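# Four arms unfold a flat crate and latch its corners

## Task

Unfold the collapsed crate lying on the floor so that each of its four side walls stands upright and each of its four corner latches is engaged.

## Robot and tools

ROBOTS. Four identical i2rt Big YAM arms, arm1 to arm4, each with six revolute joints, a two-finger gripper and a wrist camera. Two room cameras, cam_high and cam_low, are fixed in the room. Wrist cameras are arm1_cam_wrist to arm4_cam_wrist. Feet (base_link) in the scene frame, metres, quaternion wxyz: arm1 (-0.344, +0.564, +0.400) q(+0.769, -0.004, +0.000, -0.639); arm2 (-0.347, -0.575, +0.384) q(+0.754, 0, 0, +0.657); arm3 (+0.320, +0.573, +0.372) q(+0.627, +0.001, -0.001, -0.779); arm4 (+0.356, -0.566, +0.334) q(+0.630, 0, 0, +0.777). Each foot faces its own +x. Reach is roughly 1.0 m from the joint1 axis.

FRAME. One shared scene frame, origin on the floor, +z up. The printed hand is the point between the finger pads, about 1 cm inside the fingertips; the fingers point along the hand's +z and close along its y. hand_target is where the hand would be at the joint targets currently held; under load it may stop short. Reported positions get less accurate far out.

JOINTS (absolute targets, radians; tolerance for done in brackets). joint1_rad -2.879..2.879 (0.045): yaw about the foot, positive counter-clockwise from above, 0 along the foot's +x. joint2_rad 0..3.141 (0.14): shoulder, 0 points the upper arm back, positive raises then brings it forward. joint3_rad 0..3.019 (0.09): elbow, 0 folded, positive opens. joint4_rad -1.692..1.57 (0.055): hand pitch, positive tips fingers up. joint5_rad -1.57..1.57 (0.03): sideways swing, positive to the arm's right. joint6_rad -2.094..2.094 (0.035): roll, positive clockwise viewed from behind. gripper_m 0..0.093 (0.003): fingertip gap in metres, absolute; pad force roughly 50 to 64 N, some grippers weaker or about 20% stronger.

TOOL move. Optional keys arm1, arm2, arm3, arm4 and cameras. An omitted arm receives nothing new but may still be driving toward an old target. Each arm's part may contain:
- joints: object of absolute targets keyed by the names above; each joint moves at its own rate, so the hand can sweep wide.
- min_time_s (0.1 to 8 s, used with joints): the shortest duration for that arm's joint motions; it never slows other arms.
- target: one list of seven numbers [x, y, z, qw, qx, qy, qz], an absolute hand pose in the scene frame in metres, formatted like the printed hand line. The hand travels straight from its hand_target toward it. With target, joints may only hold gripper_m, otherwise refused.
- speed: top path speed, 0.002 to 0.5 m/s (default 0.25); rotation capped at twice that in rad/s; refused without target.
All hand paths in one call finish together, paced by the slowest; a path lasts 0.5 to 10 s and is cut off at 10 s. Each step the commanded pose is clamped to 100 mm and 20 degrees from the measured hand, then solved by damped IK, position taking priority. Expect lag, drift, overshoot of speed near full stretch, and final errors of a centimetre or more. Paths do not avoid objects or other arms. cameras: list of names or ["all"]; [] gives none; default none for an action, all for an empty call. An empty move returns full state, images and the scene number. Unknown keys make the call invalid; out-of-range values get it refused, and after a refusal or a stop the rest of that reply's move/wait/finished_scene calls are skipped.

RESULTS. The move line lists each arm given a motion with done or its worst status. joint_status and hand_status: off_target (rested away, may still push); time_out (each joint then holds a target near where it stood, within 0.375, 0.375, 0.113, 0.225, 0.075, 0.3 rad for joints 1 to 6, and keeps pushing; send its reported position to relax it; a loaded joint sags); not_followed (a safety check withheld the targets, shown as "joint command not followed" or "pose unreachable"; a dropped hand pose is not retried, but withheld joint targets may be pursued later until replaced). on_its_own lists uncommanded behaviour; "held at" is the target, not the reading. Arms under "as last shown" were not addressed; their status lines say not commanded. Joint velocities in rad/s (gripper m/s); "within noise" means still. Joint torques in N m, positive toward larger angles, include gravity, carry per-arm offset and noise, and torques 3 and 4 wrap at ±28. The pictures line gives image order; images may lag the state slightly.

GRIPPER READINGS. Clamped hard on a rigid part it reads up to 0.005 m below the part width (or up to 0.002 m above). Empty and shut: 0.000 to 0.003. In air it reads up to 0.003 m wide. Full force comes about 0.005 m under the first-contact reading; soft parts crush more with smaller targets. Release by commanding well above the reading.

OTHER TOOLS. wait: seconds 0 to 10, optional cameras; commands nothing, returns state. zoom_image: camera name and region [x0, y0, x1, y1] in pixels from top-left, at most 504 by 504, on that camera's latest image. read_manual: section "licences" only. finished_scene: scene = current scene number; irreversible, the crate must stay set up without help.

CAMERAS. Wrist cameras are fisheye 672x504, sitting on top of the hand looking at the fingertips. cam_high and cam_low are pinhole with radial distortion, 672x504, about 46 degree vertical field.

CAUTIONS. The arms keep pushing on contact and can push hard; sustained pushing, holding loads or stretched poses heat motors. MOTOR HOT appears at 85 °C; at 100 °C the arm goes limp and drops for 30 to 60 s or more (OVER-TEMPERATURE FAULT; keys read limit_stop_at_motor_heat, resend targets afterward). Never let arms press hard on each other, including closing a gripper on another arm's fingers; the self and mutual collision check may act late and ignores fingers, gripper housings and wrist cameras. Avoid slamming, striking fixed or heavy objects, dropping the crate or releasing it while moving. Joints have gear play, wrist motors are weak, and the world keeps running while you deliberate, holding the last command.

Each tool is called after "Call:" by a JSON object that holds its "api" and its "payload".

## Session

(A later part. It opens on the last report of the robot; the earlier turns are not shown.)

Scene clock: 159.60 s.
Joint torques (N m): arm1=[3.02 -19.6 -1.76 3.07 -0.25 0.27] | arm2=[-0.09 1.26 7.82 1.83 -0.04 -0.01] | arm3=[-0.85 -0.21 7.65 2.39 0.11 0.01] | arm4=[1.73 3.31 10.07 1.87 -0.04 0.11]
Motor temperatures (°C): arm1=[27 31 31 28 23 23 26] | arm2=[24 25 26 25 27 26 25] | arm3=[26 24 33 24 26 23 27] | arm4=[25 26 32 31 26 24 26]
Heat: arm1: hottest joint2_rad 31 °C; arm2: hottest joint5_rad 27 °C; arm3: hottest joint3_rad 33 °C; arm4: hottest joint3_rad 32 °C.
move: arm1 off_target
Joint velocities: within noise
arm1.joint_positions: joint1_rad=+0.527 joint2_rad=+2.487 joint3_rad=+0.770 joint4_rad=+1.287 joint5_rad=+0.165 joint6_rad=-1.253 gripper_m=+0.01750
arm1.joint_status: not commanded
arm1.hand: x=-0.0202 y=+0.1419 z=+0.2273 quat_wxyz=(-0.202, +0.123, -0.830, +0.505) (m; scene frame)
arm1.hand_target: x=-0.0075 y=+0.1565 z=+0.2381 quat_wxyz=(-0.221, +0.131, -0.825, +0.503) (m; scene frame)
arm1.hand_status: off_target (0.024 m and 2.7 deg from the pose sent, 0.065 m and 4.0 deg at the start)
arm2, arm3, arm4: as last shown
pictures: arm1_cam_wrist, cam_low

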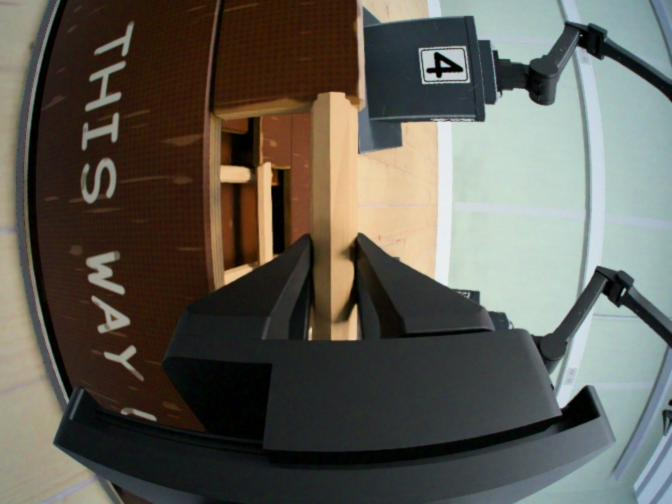

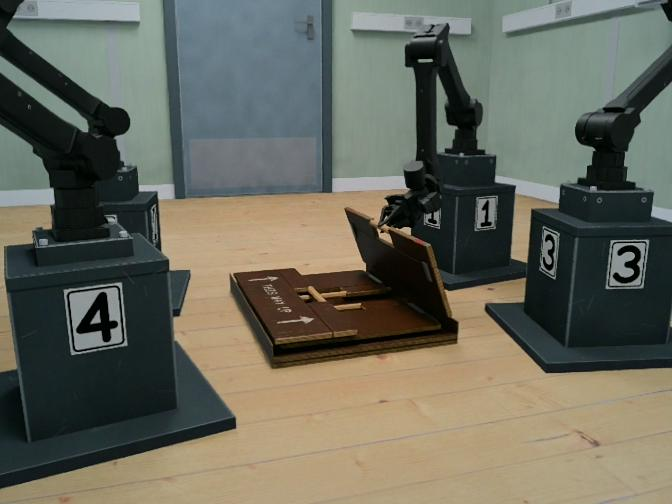

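Call:
{"api": "move", "payload": {"arm1": {"target": [-0.010, 0.212, 0.243, 0.2218, -0.1333, 0.828, -0.4975], "speed": 0.1}, "cameras": ["arm1_cam_wrist", "cam_low"]}}

Scene clock: 161.67 s.
Joint torques (N m): arm1=[2.84 -17.14 -2.24 2.43 -0.37 0.44] | arm2=[-0.09 1.2 7.8 1.81 -0.03 -0.01] | arm3=[-1.08 -0.09 7.82 2.36 0.12 0.03] | arm4=[1.73 3.31 10.07 1.85 -0.04 0.11]
Motor temperatures (°C): arm1=[27 31 31 28 23 23 26] | arm2=[24 25 26 25 27 26 25] | arm3=[26 24 33 24 26 23 27] | arm4=[25 26 32 31 26 24 26]
Heat: arm1: hottest joint2_rad 31 °C; arm2: hottest joint5_rad 27 °C; arm3: hottest joint3_rad 33 °C; arm4: hottest joint3_rad 32 °C.
move: arm1 off_target
Joint velocities: within noise
arm1.joint_positions: joint1_rad=+0.623 joint2_rad=+2.472 joint3_rad=+0.660 joint4_rad=+1.384 joint5_rad=+0.255 joint6_rad=-1.227 gripper_m=+0.01682
arm1.joint_status: not commanded
arm1.hand: x=-0.0214 y=+0.1927 z=+0.2409 quat_wxyz=(-0.200, +0.127, -0.827, +0.510) (m; scene frame)
arm1.hand_target: x=-0.0102 y=+0.2109 z=+0.2428 quat_wxyz=(-0.221, +0.133, -0.828, +0.498) (m; scene frame)
arm1.hand_status: off_target (0.023 m and 3.0 deg from the pose sent, 0.073 m and 2.7 deg at the start)
arm2, arm3, arm4: as last shown
pictures: arm1_cam_wrist, cam_low

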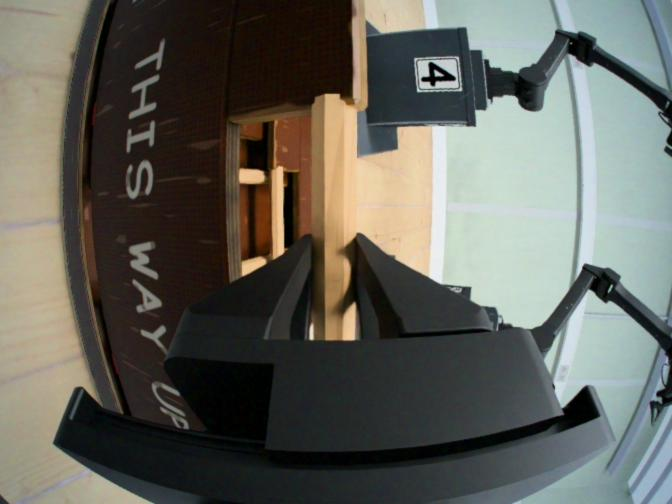

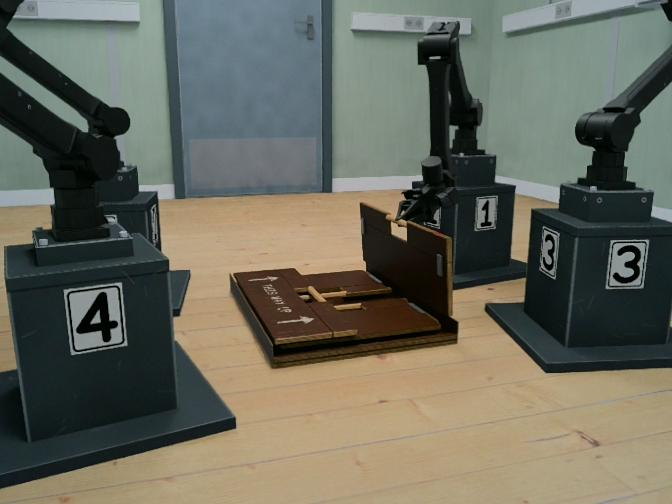

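Call:
{"api": "zoom_image", "payload": {"camera": "cam_low", "region": [340, 180, 480, 360]}}

Call:
{"api": "move", "payload": {"cameras": ["arm3_cam_wrist", "arm4_cam_wrist", "cam_high"]}}

Call:
{"api": "zoom_image", "payload": {"camera": "arm4_cam_wrist", "region": [200, 120, 450, 380]}}

Call:
{"api": "zoom_image", "payload": {"camera": "arm3_cam_wrist", "region": [462, 80, 672, 300]}}

Scaled by 2.800 from the camera's 672x504 image, which has a finer 960x720 frame.

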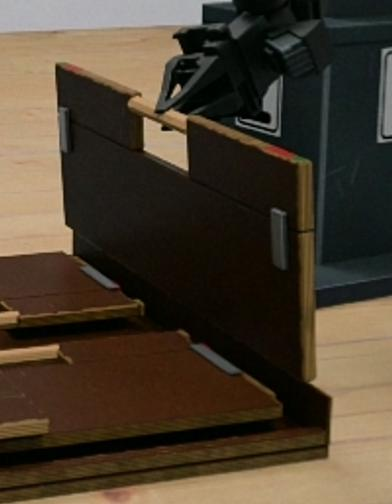

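Scene clock: 162.93 s.
Joint torques (N m): arm1=[2.84 -17.44 -2.14 2.4 -0.39 0.43] | arm2=[-0.09 1.2 7.82 1.83 -0.04 -0.01] | arm3=[-0.44 -0.15 7.84 2.36 0.11 0] | arm4=[1.73 3.31 10.09 1.85 -0.04 0.11]
Motor temperatures (°C): arm1=[27 31 31 28 23 23 26] | arm2=[24 25 26 25 27 26 25] | arm3=[26 24 33 24 26 23 27] | arm4=[25 26 32 31 26 24 26]
Heat: arm1: hottest joint2_rad 31 °C; arm2: hottest joint5_rad 27 °C; arm3: hottest joint3_rad 33 °C; arm4: hottest joint3_rad 32 °C.
Joint velocities: within noise
arm1.joint_positions: joint1_rad=+0.623 joint2_rad=+2.472 joint3_rad=+0.660 joint4_rad=+1.384 joint5_rad=+0.255 joint6_rad=-1.227 gripper_m=+0.01682
arm1.joint_status: not commanded
arm1.hand: x=-0.0214 y=+0.1927 z=+0.2409 quat_wxyz=(-0.200, +0.127, -0.827, +0.510) (m; scene frame)
arm1.hand_target: x=-0.0102 y=+0.2109 z=+0.2428 quat_wxyz=(-0.221, +0.133, -0.828, +0.498) (m; scene frame)
arm1.hand_status: off_target (0.023 m and 3.0 deg from the pose sent, 0.073 m and 2.7 deg at the start)
arm2.joint_positions: joint1_rad=+0.742 joint2_rad=+0.634 joint3_rad=+1.438 joint4_rad=-1.211 joint5_rad=-0.133 joint6_rad=-0.320 gripper_m=+0.09396
arm2.joint_status: not commanded
arm2.hand: x=-0.5071 y=-0.3840 z=+0.9710 quat_wxyz=(-0.284, +0.802, -0.229, -0.472) (m; scene frame)
arm2.hand_target: x=-0.5054 y=-0.3866 z=+0.9838 quat_wxyz=(-0.292, +0.795, -0.226, -0.481) (m; scene frame)
arm2.hand_status: not commanded
arm3.joint_positions: joint1_rad=+0.368 joint2_rad=+0.623 joint3_rad=+1.401 joint4_rad=-1.238 joint5_rad=-0.070 joint6_rad=+0.635 gripper_m=+0.09396
arm3.joint_status: not commanded
arm3.hand: x=+0.3681 y=+0.3300 z=+0.9365 quat_wxyz=(-0.499, -0.717, -0.455, +0.173) (m; scene frame)
arm3.hand_target: x=+0.3677 y=+0.3328 z=+0.9460 quat_wxyz=(-0.508, -0.712, -0.452, +0.176) (m; scene frame)
arm3.hand_status: not commanded
arm4.joint_positions: joint1_rad=+0.790 joint2_rad=+0.548 joint3_rad=+1.366 joint4_rad=-1.267 joint5_rad=+0.241 joint6_rad=-0.097 gripper_m=+0.09396
arm4.joint_status: not commanded
arm4.hand: x=+0.1989 y=-0.4149 z=+0.8936 quat_wxyz=(-0.270, +0.802, -0.260, -0.465) (m; scene frame)
arm4.hand_target: x=+0.2019 y=-0.4169 z=+0.9028 quat_wxyz=(-0.272, +0.796, -0.260, -0.474) (m; scene frame)
arm4.hand_status: not commanded
pictures: arm3_cam_wrist, arm4_cam_wrist, cam_high

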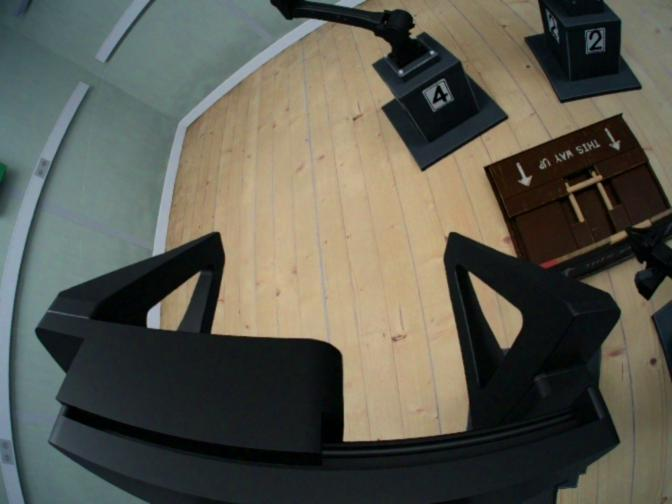

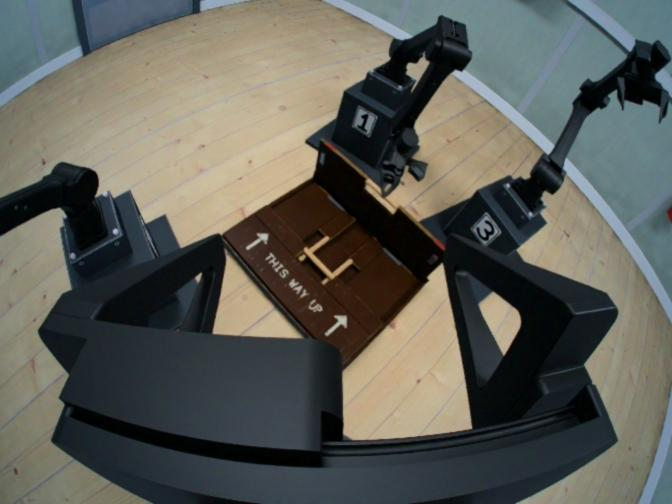

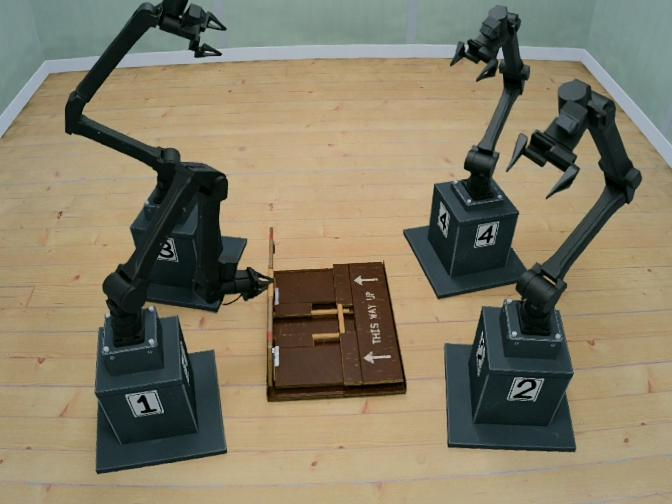

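Scaled by 1.938 from the camera's 672x504 image, which has a finer 960x720 frame.

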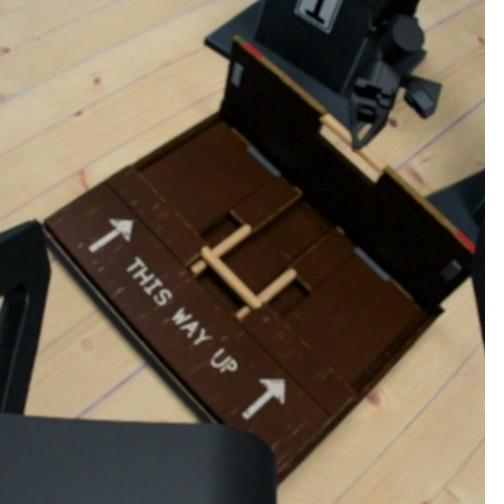

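Scaled by 2.291 from the camera's 672x504 image, which has a finer 960x720 frame.

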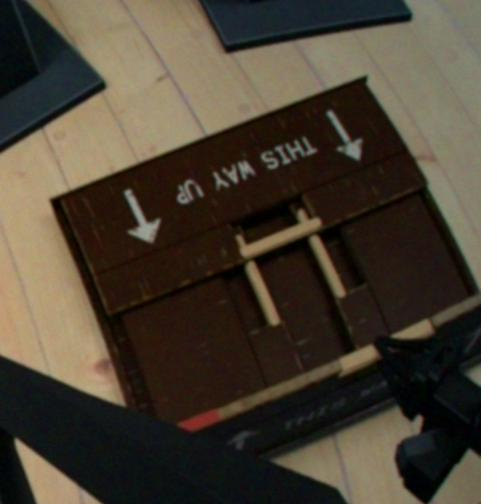

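Call:
{"api": "move", "payload": {"cameras": ["cam_low", "arm4_cam_wrist"]}}

Call:
{"api": "zoom_image", "payload": {"camera": "cam_low", "region": [420, 220, 470, 280]}}

Call:
{"api": "zoom_image", "payload": {"camera": "cam_low", "region": [345, 190, 405, 290]}}

Call:
{"api": "zoom_image", "payload": {"camera": "arm4_cam_wrist", "region": [400, 200, 460, 280]}}

Scene clock: 164.70 s.
Joint torques (N m): arm1=[2.73 -17.38 -2.1 2.35 -0.41 0.46] | arm2=[-0.03 1.32 7.8 1.81 -0.04 -0.01] | arm3=[-0.62 -0.21 7.79 2.3 0.14 0.01] | arm4=[1.73 3.25 10.07 1.87 -0.04 0.11]
Motor temperatures (°C): arm1=[27 32 31 28 23 23 26] | arm2=[24 25 26 25 27 26 25] | arm3=[26 24 33 24 26 23 27] | arm4=[25 26 32 31 26 24 26]
Heat: arm1: hottest joint2_rad 32 °C; arm2: hottest joint5_rad 27 °C; arm3: hottest joint3_rad 33 °C; arm4: hottest joint3_rad 32 °C.
Joint velocities: within noise
arm1.joint_positions: joint1_rad=+0.623 joint2_rad=+2.472 joint3_rad=+0.660 joint4_rad=+1.384 joint5_rad=+0.255 joint6_rad=-1.227 gripper_m=+0.01682
arm1.joint_status: not commanded
arm1.hand: x=-0.0214 y=+0.1927 z=+0.2409 quat_wxyz=(-0.200, +0.127, -0.827, +0.510) (m; scene frame)
arm1.hand_target: x=-0.0102 y=+0.2109 z=+0.2428 quat_wxyz=(-0.221, +0.133, -0.828, +0.498) (m; scene frame)
arm1.hand_status: off_target (0.023 m and 3.0 deg from the pose sent, 0.073 m and 2.7 deg at the start)
arm2.joint_positions: joint1_rad=+0.742 joint2_rad=+0.634 joint3_rad=+1.438 joint4_rad=-1.211 joint5_rad=-0.133 joint6_rad=-0.320 gripper_m=+0.09396
arm2.joint_status: not commanded
arm2.hand: x=-0.5071 y=-0.3840 z=+0.9710 quat_wxyz=(-0.284, +0.802, -0.229, -0.472) (m; scene frame)
arm2.hand_target: x=-0.5054 y=-0.3866 z=+0.9838 quat_wxyz=(-0.292, +0.795, -0.226, -0.481) (m; scene frame)
arm2.hand_status: not commanded
arm3.joint_positions: joint1_rad=+0.368 joint2_rad=+0.623 joint3_rad=+1.401 joint4_rad=-1.238 joint5_rad=-0.070 joint6_rad=+0.635 gripper_m=+0.09396
arm3.joint_status: not commanded
arm3.hand: x=+0.3681 y=+0.3300 z=+0.9365 quat_wxyz=(-0.499, -0.717, -0.455, +0.173) (m; scene frame)
arm3.hand_target: x=+0.3677 y=+0.3328 z=+0.9460 quat_wxyz=(-0.508, -0.712, -0.452, +0.176) (m; scene frame)
arm3.hand_status: not commanded
arm4.joint_positions: joint1_rad=+0.790 joint2_rad=+0.548 joint3_rad=+1.366 joint4_rad=-1.267 joint5_rad=+0.241 joint6_rad=-0.097 gripper_m=+0.09396
arm4.joint_status: not commanded
arm4.hand: x=+0.1989 y=-0.4149 z=+0.8936 quat_wxyz=(-0.270, +0.802, -0.260, -0.465) (m; scene frame)
arm4.hand_target: x=+0.2019 y=-0.4169 z=+0.9028 quat_wxyz=(-0.272, +0.796, -0.260, -0.474) (m; scene frame)
arm4.hand_status: not commanded
pictures: arm4_cam_wrist, cam_low

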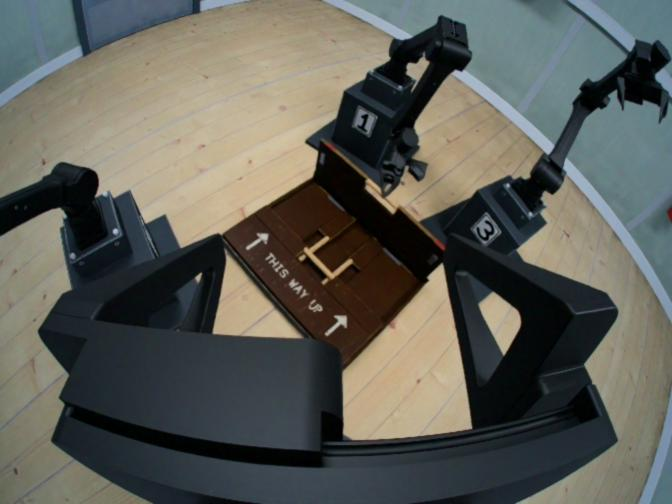

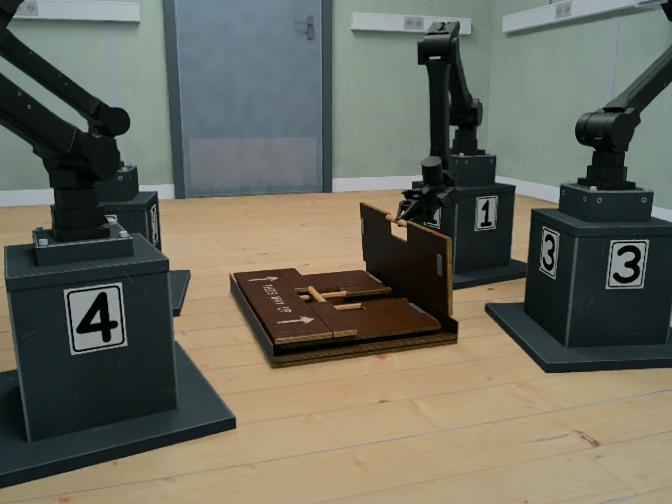

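Scaled by 8.400 from the camera's 672x504 image, which has a finer 960x720 frame.

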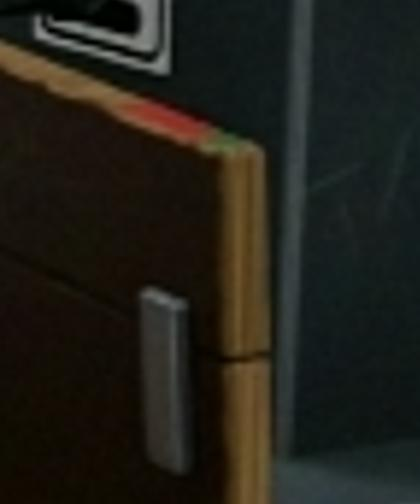

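Scaled by 5.040 from the camera's 672x504 image, which has a finer 960x720 frame.

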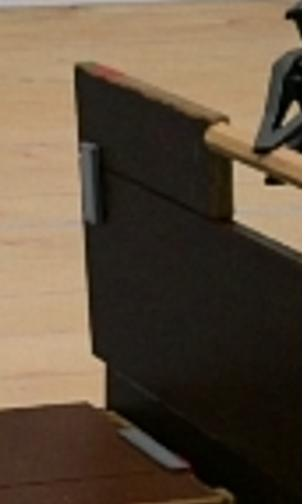

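Scaled by 6.300 from the camera's 672x504 image, which has a finer 960x720 frame.

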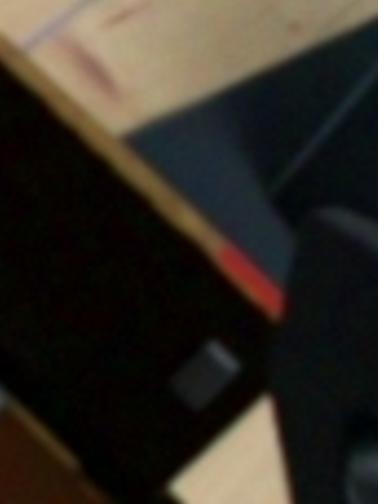

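Call:
{"api": "move", "payload": {"arm1": {"target": [-0.010, 0.226, 0.243, 0.2218, -0.1333, 0.828, -0.4975], "speed": 0.08}, "cameras": ["arm1_cam_wrist", "cam_low"]}}

Call:
{"api": "zoom_image", "payload": {"camera": "cam_low", "region": [340, 180, 480, 360]}}

Scene clock: 168.97 s.
Joint torques (N m): arm1=[3.55 -16.56 -2.47 3 -0.49 0.47] | arm2=[-0.03 1.26 7.82 1.83 -0.04 -0.01] | arm3=[-0.5 -0.03 7.86 2.32 0.13 0.02] | arm4=[1.79 3.25 10.09 1.87 -0.04 0.11]
Motor temperatures (°C): arm1=[27 32 31 28 23 23 26] | arm2=[24 25 26 25 27 26 25] | arm3=[26 24 33 24 26 23 27] | arm4=[25 26 32 31 26 24 26]
Heat: arm1: hottest joint2_rad 32 °C; arm2: hottest joint5_rad 27 °C; arm3: hottest joint3_rad 33 °C; arm4: hottest joint3_rad 32 °C.
move: arm1 off_target
Joint velocities: within noise
arm1.joint_positions: joint1_rad=+0.649 joint2_rad=+2.472 joint3_rad=+0.641 joint4_rad=+1.397 joint5_rad=+0.286 joint6_rad=-1.215 gripper_m=+0.01680
arm1.joint_status: not commanded
arm1.hand: x=-0.0216 y=+0.2032 z=+0.2422 quat_wxyz=(-0.197, +0.125, -0.827, +0.511) (m; scene frame)
arm1.hand_target: x=-0.0108 y=+0.2255 z=+0.2426 quat_wxyz=(-0.221, +0.133, -0.829, +0.497) (m; scene frame)
arm1.hand_status: off_target (0.026 m and 3.4 deg from the pose sent, 0.035 m and 3.0 deg at the start)
arm2, arm3, arm4: as last shown
pictures: arm1_cam_wrist, cam_low

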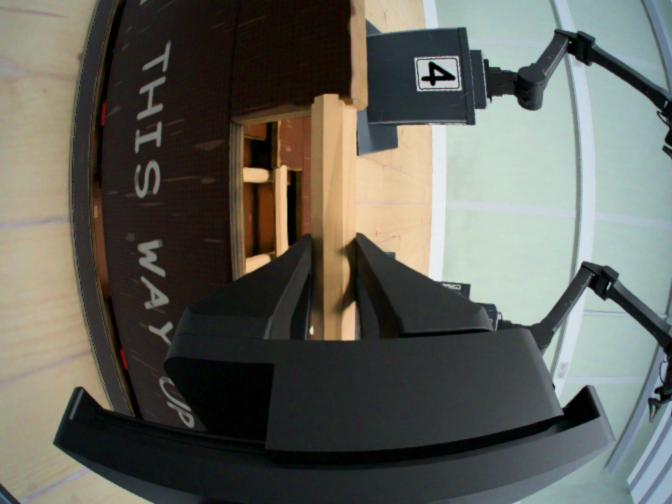

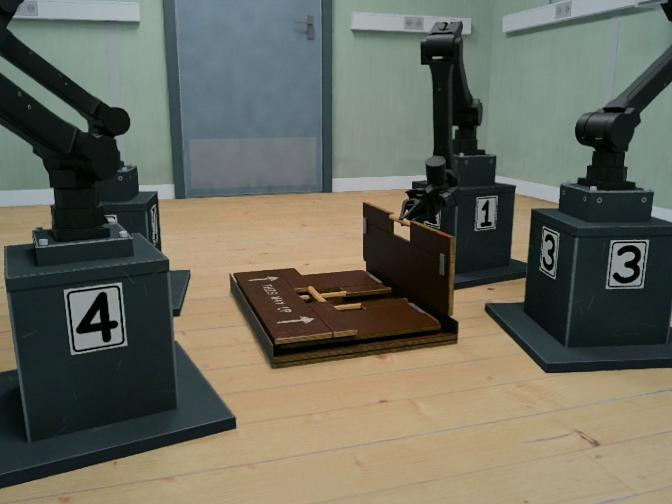

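Scaled by 2.800 from the camera's 672x504 image, which has a finer 960x720 frame.

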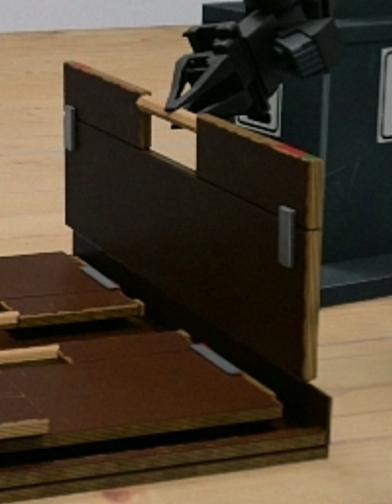

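Call:
{"api": "move", "payload": {"arm2": {"joints": {"joint1_rad": -0.17, "joint2_rad": 2.38, "joint3_rad": 1.384, "joint4_rad": -0.40, "joint5_rad": 0.497, "joint6_rad": 1.2, "gripper_m": 0.055}, "min_time_s": 2.5}, "cameras": ["arm2_cam_wrist"]}}

Call:
{"api": "zoom_image", "payload": {"camera": "arm2_cam_wrist", "region": [180, 0, 500, 260]}}

Scene clock: 181.87 s.
Joint torques (N m): arm1=[4.07 -16.67 -2.56 3.1 -0.48 0.45] | arm2=[0.62 -23 5.04 0.92 0.57 0.08] | arm3=[-0.38 0.21 7.75 2.26 0.12 -0.01] | arm4=[1.79 3.31 10.07 1.85 -0.03 0.11]
Motor temperatures (°C): arm1=[27 32 30 28 23 23 26] | arm2=[24 25 26 25 27 26 25] | arm3=[26 24 33 24 26 23 27] | arm4=[25 26 32 30 26 24 26]
Heat: arm1: hottest joint2_rad 32 °C; arm2: hottest joint5_rad 27 °C; arm3: hottest joint3_rad 33 °C; arm4: hottest joint3_rad 32 °C.
move: arm2 done
Joint velocities: within noise
arm1, arm3, arm4: as last shown
arm2.joint_positions: joint1_rad=-0.166 joint2_rad=+2.409 joint3_rad=+1.371 joint4_rad=-0.413 joint5_rad=+0.484 joint6_rad=+1.191 gripper_m=+0.05513
arm2.joint_status: all done
arm2.hand: x=-0.0992 y=-0.0553 z=+0.1623 quat_wxyz=(-0.245, +0.023, -0.969, +0.025) (m; scene frame)
arm2.hand_target: x=-0.0967 y=-0.0379 z=+0.1766 quat_wxyz=(-0.254, +0.016, -0.967, +0.003) (m; scene frame)
arm2.hand_status: not commanded
pictures: arm2_cam_wrist

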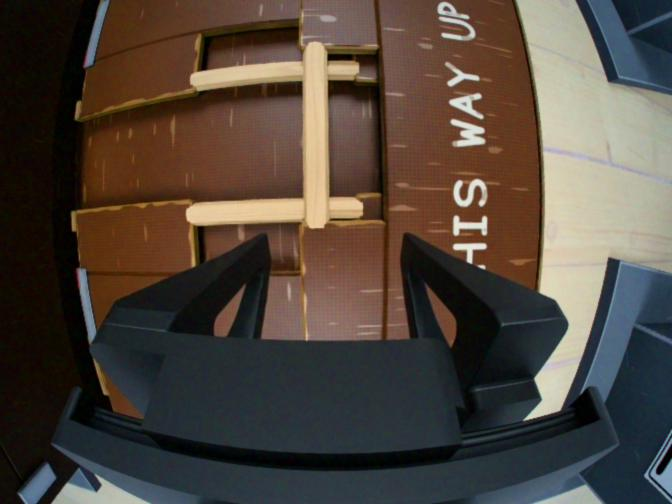

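Scaled by 1.575 from the camera's 672x504 image, which has a finer 960x720 frame.

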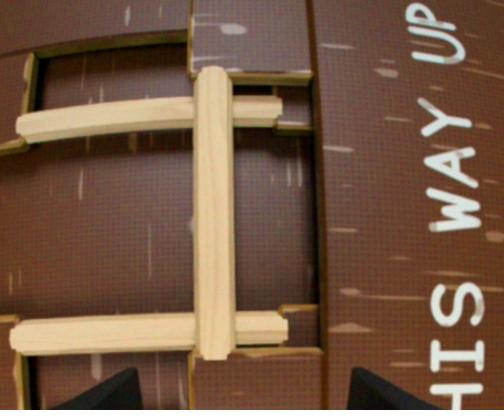

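Call:
{"api": "move", "payload": {"arm2": {"target": [-0.045, -0.032, 0.085, 0.2588, 0.0, 0.9659, 0.0], "speed": 0.15}, "cameras": ["arm2_cam_wrist"]}}

Scene clock: 188.03 s.
Joint torques (N m): arm1=[3.49 -16.62 -2.71 3.06 -0.46 0.43] | arm2=[-0.15 -22.3 5.67 1.03 0.34 -0.12] | arm3=[-0.91 0.03 7.91 2.43 0.13 0] | arm4=[1.73 3.31 10.07 1.85 -0.04 0.11]
Motor temperatures (°C): arm1=[27 32 30 28 23 23 26] | arm2=[24 25 26 25 27 26 25] | arm3=[26 24 33 24 26 23 27] | arm4=[25 26 32 30 26 24 26]
Heat: arm1: hottest joint2_rad 32 °C; arm2: hottest joint5_rad 27 °C; arm3: hottest joint3_rad 33 °C; arm4: hottest joint3_rad 32 °C.
move: arm2 off_target
Joint velocities: within noise
arm1, arm3, arm4: as last shown
arm2.joint_positions: joint1_rad=-0.243 joint2_rad=+2.621 joint3_rad=+1.529 joint4_rad=-0.306 joint5_rad=+0.484 joint6_rad=+1.163 gripper_m=+0.05513
arm2.joint_status: not commanded
arm2.hand: x=-0.0491 y=-0.0484 z=+0.0809 quat_wxyz=(-0.253, -0.007, -0.967, +0.014) (m; scene frame)
arm2.hand_target: x=-0.0436 y=-0.0331 z=+0.0852 quat_wxyz=(-0.259, -0.007, -0.966, -0.002) (m; scene frame)
arm2.hand_status: off_target (0.017 m and 1.9 deg from the pose sent, 0.097 m and 4.3 deg at the start)
pictures: arm2_cam_wrist

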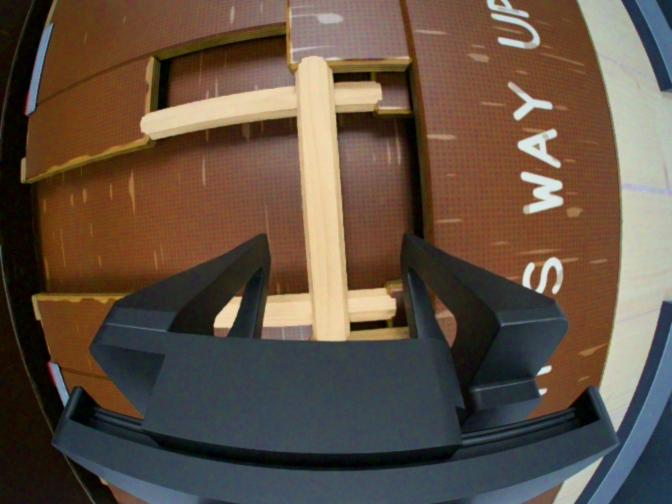

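Call:
{"api": "move", "payload": {"arm2": {"target": [-0.029, -0.028, 0.049, 0.2586, -0.0337, 0.9653, 0.009], "speed": 0.1}, "cameras": ["arm2_cam_wrist", "cam_low"]}}

Call:
{"api": "zoom_image", "payload": {"camera": "cam_low", "region": [285, 245, 365, 315]}}

Scene clock: 195.17 s.
Joint torques (N m): arm1=[3.43 -15.97 -2.71 3.07 -0.46 0.47] | arm2=[-0.15 -22.89 5.56 1.11 0.22 -0.11] | arm3=[-0.26 0.15 7.91 2.4 0.11 -0.02] | arm4=[1.73 3.31 10.09 1.85 -0.04 0.11]
Motor temperatures (°C): arm1=[27 32 30 28 23 23 26] | arm2=[24 26 26 25 27 26 25] | arm3=[26 24 33 24 26 23 27] | arm4=[25 26 32 30 26 24 26]
Heat: arm1: hottest joint2_rad 32 °C; arm2: hottest joint5_rad 27 °C; arm3: hottest joint3_rad 33 °C; arm4: hottest joint3_rad 32 °C.
move: arm2 off_target
Joint velocities: within noise
arm1, arm3, arm4: as last shown
arm2.joint_positions: joint1_rad=-0.266 joint2_rad=+2.708 joint3_rad=+1.588 joint4_rad=-0.234 joint5_rad=+0.464 joint6_rad=+1.047 gripper_m=+0.05513
arm2.joint_status: not commanded
arm2.hand: x=-0.0357 y=-0.0442 z=+0.0445 quat_wxyz=(-0.252, +0.034, -0.967, +0.007) (m; scene frame)
arm2.hand_target: x=-0.0272 y=-0.0309 z=+0.0483 quat_wxyz=(-0.258, +0.032, -0.966, -0.007) (m; scene frame)
arm2.hand_status: off_target (0.018 m and 2.0 deg from the pose sent, 0.043 m and 5.4 deg at the start)
pictures: arm2_cam_wrist, cam_low

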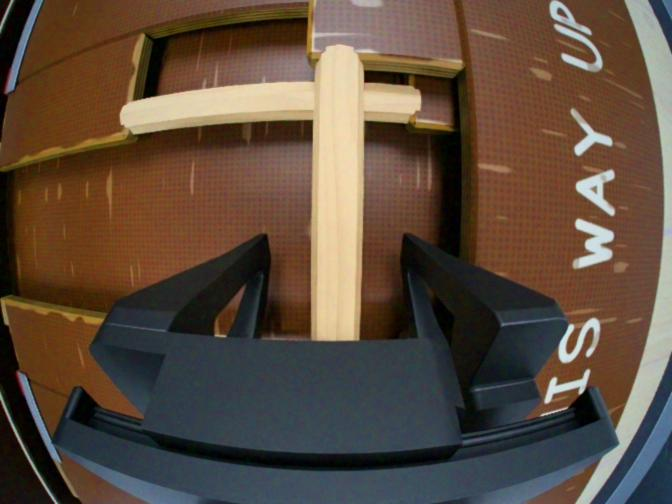

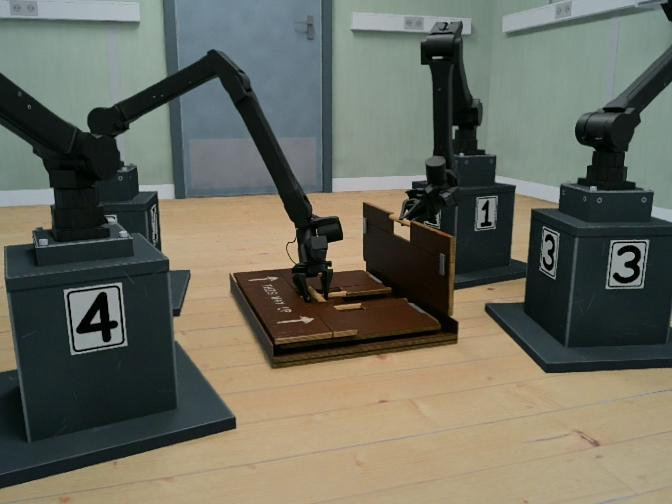

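Scaled by 6.300 from the camera's 672x504 image, which has a finer 960x720 frame.

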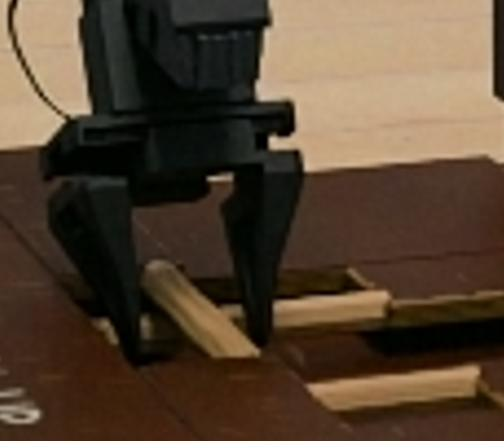

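Call:
{"api": "move", "payload": {"arm2": {"joints": {"gripper_m": 0.014}}}}

Scene clock: 196.90 s.
Joint torques (N m): arm1=[3.78 -16.26 -2.81 2.97 -0.47 0.39] | arm2=[-0.56 -22.83 5.55 1.1 0.19 -0.17] | arm3=[-0.38 0.26 7.76 2.44 0.11 0] | arm4=[1.73 3.31 10.07 1.87 -0.04 0.11]
Motor temperatures (°C): arm1=[27 32 30 28 23 23 26] | arm2=[24 26 26 25 27 26 25] | arm3=[26 24 33 24 26 23 27] | arm4=[25 26 32 30 26 24 26]
Heat: arm1: hottest joint2_rad 32 °C; arm2: hottest joint5_rad 27 °C; arm3: hottest joint3_rad 33 °C; arm4: hottest joint3_rad 32 °C.
move: arm2 off_target
Joint velocities: within noise
arm1, arm3, arm4: as last shown
arm2.joint_positions: joint1_rad=-0.264 joint2_rad=+2.708 joint3_rad=+1.588 joint4_rad=-0.234 joint5_rad=+0.465 joint6_rad=+1.050 gripper_m=+0.01747
arm2.joint_status: gripper_m off_target (ended at +0.01749, target +0.01400)
arm2.hand: x=-0.0363 y=-0.0438 z=+0.0446 quat_wxyz=(-0.253, +0.033, -0.967, +0.007) (m; scene frame)
arm2.hand_target: x=-0.0279 y=-0.0304 z=+0.0484 quat_wxyz=(-0.258, +0.033, -0.966, -0.007) (m; scene frame)
arm2.hand_status: not commanded
pictures: none

Call:
{"api": "move", "payload": {"arm2": {"target": [-0.028, -0.041, 0.112, 0.2591, 0.02, 0.9497, 0.1743], "speed": 0.1}, "cameras": ["arm2_cam_wrist"]}}

Call:
{"api": "move", "payload": {"arm2": {"target": [-0.027, -0.075, 0.172, 0.2517, 0.0646, 0.9051, 0.3366], "speed": 0.1}, "cameras": ["arm2_cam_wrist", "cam_low"]}}

Scene clock: 205.10 s.
Joint torques (N m): arm1=[3.55 -16.97 -2.58 2.99 -0.51 0.42] | arm2=[-0.73 -24 2.37 1.78 -0.07 -0.07] | arm3=[-0.32 0.09 7.83 2.47 0.1 -0.01] | arm4=[1.67 3.31 10.07 1.85 -0.04 0.11]
Motor temperatures (°C): arm1=[27 32 30 28 23 23 26] | arm2=[24 27 26 25 27 26 25] | arm3=[26 24 33 24 26 23 27] | arm4=[25 26 32 30 26 24 26]
Heat: arm1: hottest joint2_rad 32 °C; arm2: hottest joint2_rad 27 °C; arm3: hottest joint3_rad 33 °C; arm4: hottest joint3_rad 32 °C.
move: arm2 off_target
Joint velocities: within noise
arm1, arm3, arm4: as last shown
arm2.joint_positions: joint1_rad=-0.302 joint2_rad=+2.562 joint3_rad=+1.297 joint4_rad=+0.220 joint5_rad=+0.329 joint6_rad=+1.071 gripper_m=+0.01741
arm2.joint_status: not commanded
arm2.hand: x=-0.0358 y=-0.0463 z=+0.0946 quat_wxyz=(-0.257, -0.014, -0.953, -0.157) (m; scene frame)
arm2.hand_target: x=-0.0282 y=-0.0391 z=+0.1124 quat_wxyz=(-0.262, -0.019, -0.949, -0.174) (m; scene frame)
arm2.hand_status: off_target (0.020 m and 2.1 deg from the pose sent, 0.068 m and 21.8 deg at the start)
pictures: arm2_cam_wrist

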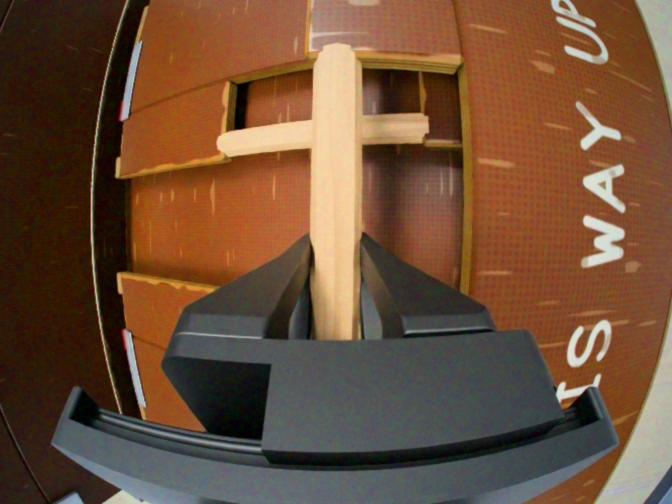

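Scene clock: 207.50 s.
Joint torques (N m): arm1=[3.72 -16.85 -2.69 3.07 -0.46 0.43] | arm2=[-0.91 -21.01 1.36 1.87 -0.07 -0.17] | arm3=[-0.73 0.15 7.92 2.45 0.14 0] | arm4=[1.73 3.25 10.07 1.85 -0.04 0.11]
Motor temperatures (°C): arm1=[27 32 29 28 23 23 26] | arm2=[24 27 26 25 27 26 25] | arm3=[26 24 33 24 26 23 27] | arm4=[25 26 32 30 26 24 26]
Heat: arm1: hottest joint2_rad 32 °C; arm2: hottest joint2_rad 27 °C; arm3: hottest joint3_rad 33 °C; arm4: hottest joint3_rad 32 °C.
move: arm2 off_target
Joint velocities: within noise
arm1, arm3, arm4: as last shown
arm2.joint_positions: joint1_rad=-0.376 joint2_rad=+2.453 joint3_rad=+1.016 joint4_rad=+0.696 joint5_rad=+0.143 joint6_rad=+1.133 gripper_m=+0.01741
arm2.joint_status: not commanded
arm2.hand: x=-0.0352 y=-0.0732 z=+0.1581 quat_wxyz=(-0.242, -0.063, -0.911, -0.328) (m; scene frame)
arm2.hand_target: x=-0.0296 y=-0.0731 z=+0.1708 quat_wxyz=(-0.248, -0.064, -0.906, -0.337) (m; scene frame)
arm2.hand_status: off_target (0.016 m and 1.6 deg from the pose sent, 0.083 m and 22.1 deg at the start)
pictures: arm2_cam_wrist, cam_low

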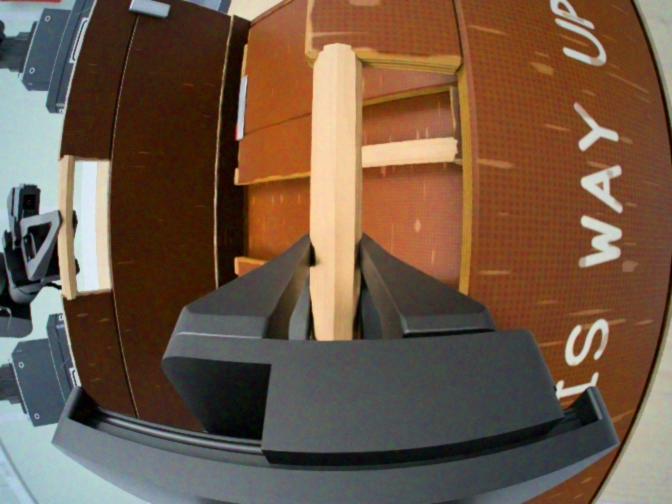

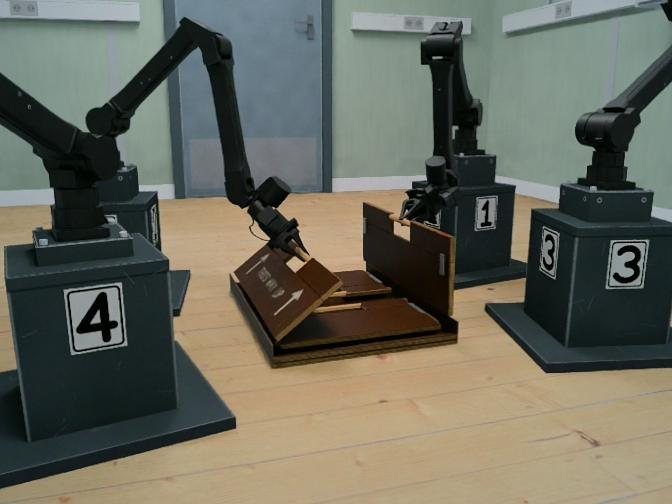

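Call:
{"api": "move", "payload": {"arm2": {"target": [-0.027, -0.130, 0.218, 0.2367, 0.1074, 0.8328, 0.4887], "speed": 0.1}, "cameras": []}}

Call:
{"api": "move", "payload": {"arm2": {"target": [-0.027, -0.182, 0.238, 0.2347, 0.1115, 0.8242, 0.5031], "speed": 0.1}, "cameras": ["arm2_cam_wrist", "cam_low"]}}

Scene clock: 211.43 s.
Joint torques (N m): arm1=[3.55 -15.68 -2.61 3.04 -0.5 0.45] | arm2=[-1.08 -17.14 0.49 2.96 0.11 -0.26] | arm3=[-0.32 0.21 7.77 2.36 0.14 0] | arm4=[1.73 3.25 10.07 1.87 -0.04 0.11]
Motor temperatures (°C): arm1=[27 32 29 28 23 23 26] | arm2=[24 27 26 25 27 26 25] | arm3=[26 24 33 24 26 23 27] | arm4=[25 26 32 30 26 24 26]
Heat: arm1: hottest joint2_rad 32 °C; arm2: hottest joint2_rad 27 °C; arm3: hottest joint3_rad 33 °C; arm4: hottest joint3_rad 32 °C.
move: arm2 off_target
Joint velocities: within noise
arm1: as last shown
arm2.joint_positions: joint1_rad=-0.491 joint2_rad=+2.461 joint3_rad=+0.806 joint4_rad=+1.200 joint5_rad=-0.064 joint6_rad=+1.240 gripper_m=+0.01741
arm2.joint_status: not commanded
arm2.hand: x=-0.0326 y=-0.1240 z=+0.2110 quat_wxyz=(-0.220, -0.108, -0.841, -0.482) (m; scene frame)
arm2.hand_target: x=-0.0274 y=-0.1275 z=+0.2186 quat_wxyz=(-0.233, -0.106, -0.833, -0.490) (m; scene frame)
arm2.hand_status: off_target (0.011 m and 2.2 deg from the pose sent, 0.083 m and 21.2 deg at the start)
arm3.joint_positions: joint1_rad=+0.368 joint2_rad=+0.623 joint3_rad=+1.401 joint4_rad=-1.238 joint5_rad=-0.070 joint6_rad=+0.635 gripper_m=+0.09396
arm3.joint_status: not commanded
arm3.hand: x=+0.3681 y=+0.3300 z=+0.9365 quat_wxyz=(-0.499, -0.717, -0.455, +0.173) (m; scene frame)
arm3.hand_target: x=+0.3677 y=+0.3328 z=+0.9460 quat_wxyz=(-0.508, -0.712, -0.452, +0.176) (m; scene frame)
arm3.hand_status: not commanded
arm4.joint_positions: joint1_rad=+0.790 joint2_rad=+0.548 joint3_rad=+1.366 joint4_rad=-1.267 joint5_rad=+0.241 joint6_rad=-0.097 gripper_m=+0.09396
arm4.joint_status: not commanded
arm4.hand: x=+0.1989 y=-0.4149 z=+0.8936 quat_wxyz=(-0.270, +0.802, -0.260, -0.465) (m; scene frame)
arm4.hand_target: x=+0.2019 y=-0.4169 z=+0.9028 quat_wxyz=(-0.272, +0.796, -0.260, -0.474) (m; scene frame)
arm4.hand_status: not commanded
pictures: none
No camera images: "cameras" was empty.

Scene clock: 212.67 s.
Joint torques (N m): arm1=[3.66 -16.32 -2.58 2.99 -0.51 0.44] | arm2=[-2.14 -17.73 -1.37 2.22 0.4 -0.56] | arm3=[-0.5 0.26 7.77 2.3 0.15 -0.04] | arm4=[1.67 3.31 10.09 1.85 -0.04 0.11]
Motor temperatures (°C): arm1=[27 32 29 28 23 23 26] | arm2=[24 27 26 25 27 26 25] | arm3=[26 24 33 24 26 23 27] | arm4=[25 26 32 30 26 24 26]
Heat: arm1: hottest joint2_rad 32 °C; arm2: hottest joint2_rad 27 °C; arm3: hottest joint3_rad 33 °C; arm4: hottest joint3_rad 32 °C.
move: arm2 off_target
Joint velocities: within noise
arm1.joint_positions: joint1_rad=+0.649 joint2_rad=+2.472 joint3_rad=+0.641 joint4_rad=+1.397 joint5_rad=+0.286 joint6_rad=-1.215 gripper_m=+0.01680
arm1.joint_status: not commanded
arm1.hand: x=-0.0216 y=+0.2032 z=+0.2422 quat_wxyz=(-0.197, +0.125, -0.827, +0.511) (m; scene frame)
arm1.hand_target: x=-0.0108 y=+0.2255 z=+0.2426 quat_wxyz=(-0.221, +0.133, -0.829, +0.497) (m; scene frame)
arm1.hand_status: not commanded
arm2.joint_positions: joint1_rad=-0.571 joint2_rad=+2.460 joint3_rad=+0.708 joint4_rad=+1.352 joint5_rad=-0.157 joint6_rad=+1.248 gripper_m=+0.01735
arm2.joint_status: not commanded
arm2.hand: x=-0.0314 y=-0.1649 z=+0.2295 quat_wxyz=(-0.215, -0.116, -0.824, -0.512) (m; scene frame)
arm2.hand_target: x=-0.0236 y=-0.1771 z=+0.2397 quat_wxyz=(-0.237, -0.111, -0.821, -0.508) (m; scene frame)
arm2.hand_status: off_target (0.020 m and 2.6 deg from the pose sent, 0.064 m and 3.5 deg at the start)
arm3, arm4: as last shown
pictures: arm2_cam_wrist, cam_low

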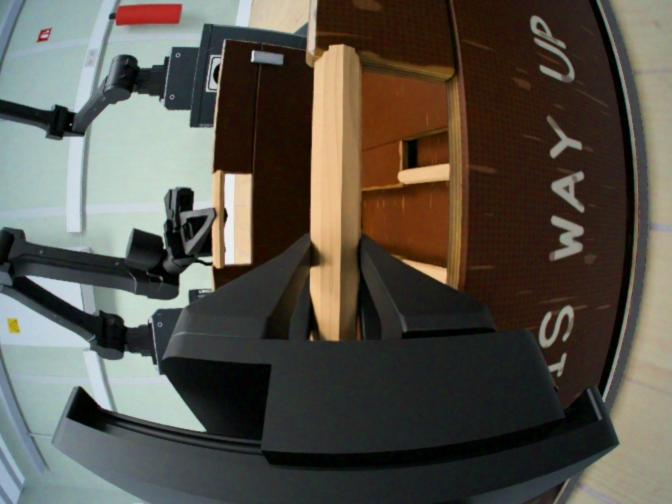

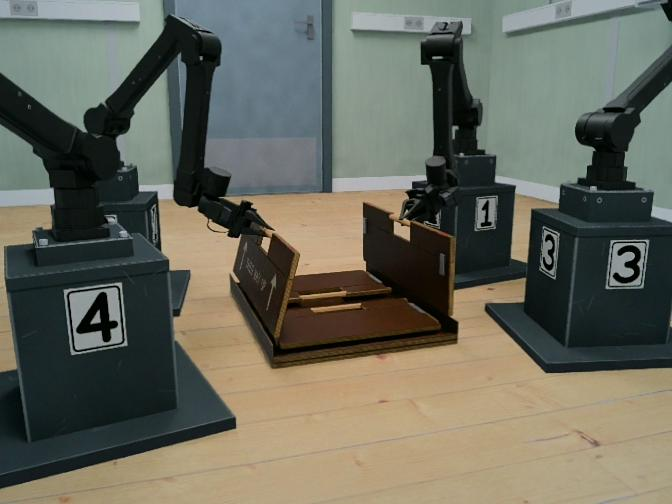

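Call:
{"api": "move", "payload": {"arm2": {"target": [-0.026, -0.232, 0.244, 0.2347, 0.1115, 0.8242, 0.5031], "speed": 0.1}, "cameras": ["arm2_cam_wrist", "cam_low", "cam_high"]}}

Call:
{"api": "zoom_image", "payload": {"camera": "cam_low", "region": [210, 180, 480, 380]}}

Call:
{"api": "zoom_image", "payload": {"camera": "cam_high", "region": [236, 220, 436, 420]}}

Scene clock: 214.90 s.
Joint torques (N m): arm1=[3.6 -15.85 -2.51 3.08 -0.48 0.46] | arm2=[-2.26 -15.74 -2.04 2.07 0.3 -0.8] | arm3=[-1.08 0.5 7.83 2.36 0.12 0] | arm4=[1.67 3.31 10.07 1.85 -0.04 0.11]
Motor temperatures (°C): arm1=[27 32 29 28 24 23 26] | arm2=[24 27 26 25 27 26 25] | arm3=[26 24 33 24 26 23 27] | arm4=[25 26 32 30 26 24 26]
Heat: arm1: hottest joint2_rad 32 °C; arm2: hottest joint2_rad 27 °C; arm3: hottest joint3_rad 33 °C; arm4: hottest joint3_rad 32 °C.
move: arm2 off_target
Joint velocities: within noise
arm1, arm3, arm4: as last shown
arm2.joint_positions: joint1_rad=-0.680 joint2_rad=+2.455 joint3_rad=+0.608 joint4_rad=+1.441 joint5_rad=-0.259 joint6_rad=+1.223 gripper_m=+0.01691
arm2.joint_status: not commanded
arm2.hand: x=-0.0297 y=-0.2166 z=+0.2393 quat_wxyz=(-0.210, -0.123, -0.822, -0.515) (m; scene frame)
arm2.hand_target: x=-0.0258 y=-0.2314 z=+0.2440 quat_wxyz=(-0.234, -0.112, -0.824, -0.503) (m; scene frame)
arm2.hand_status: off_target (0.017 m and 3.4 deg from the pose sent, 0.069 m and 2.6 deg at the start)
pictures: arm2_cam_wrist, cam_high, cam_low

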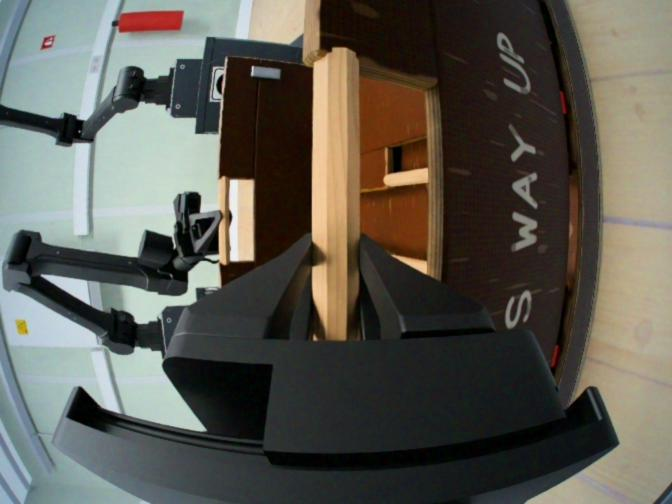

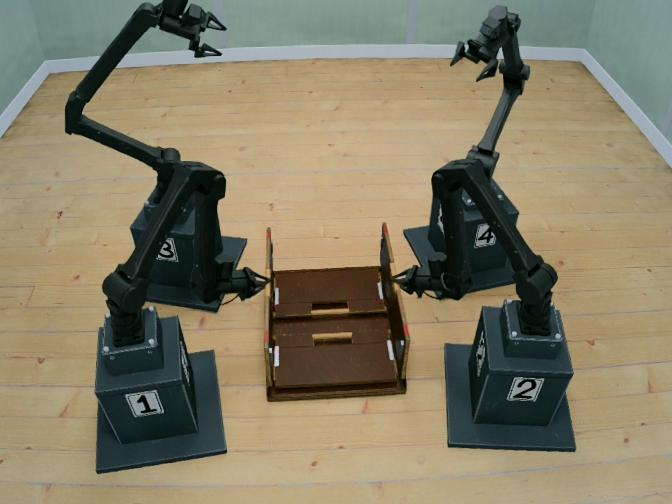

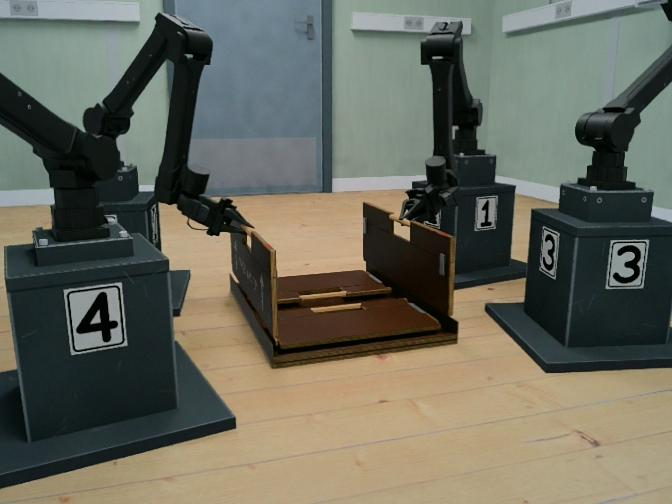

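Scaled by 1.867 from the camera's 672x504 image, which has a finer 960x720 frame.

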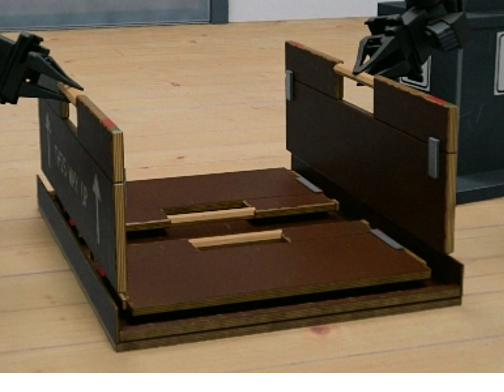

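Scaled by 2.520 from the camera's 672x504 image, which has a finer 960x720 frame.

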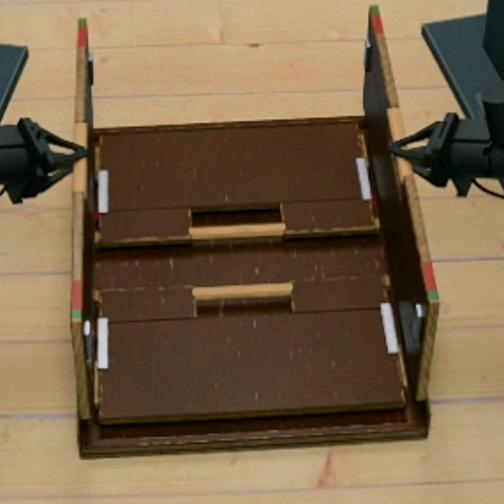

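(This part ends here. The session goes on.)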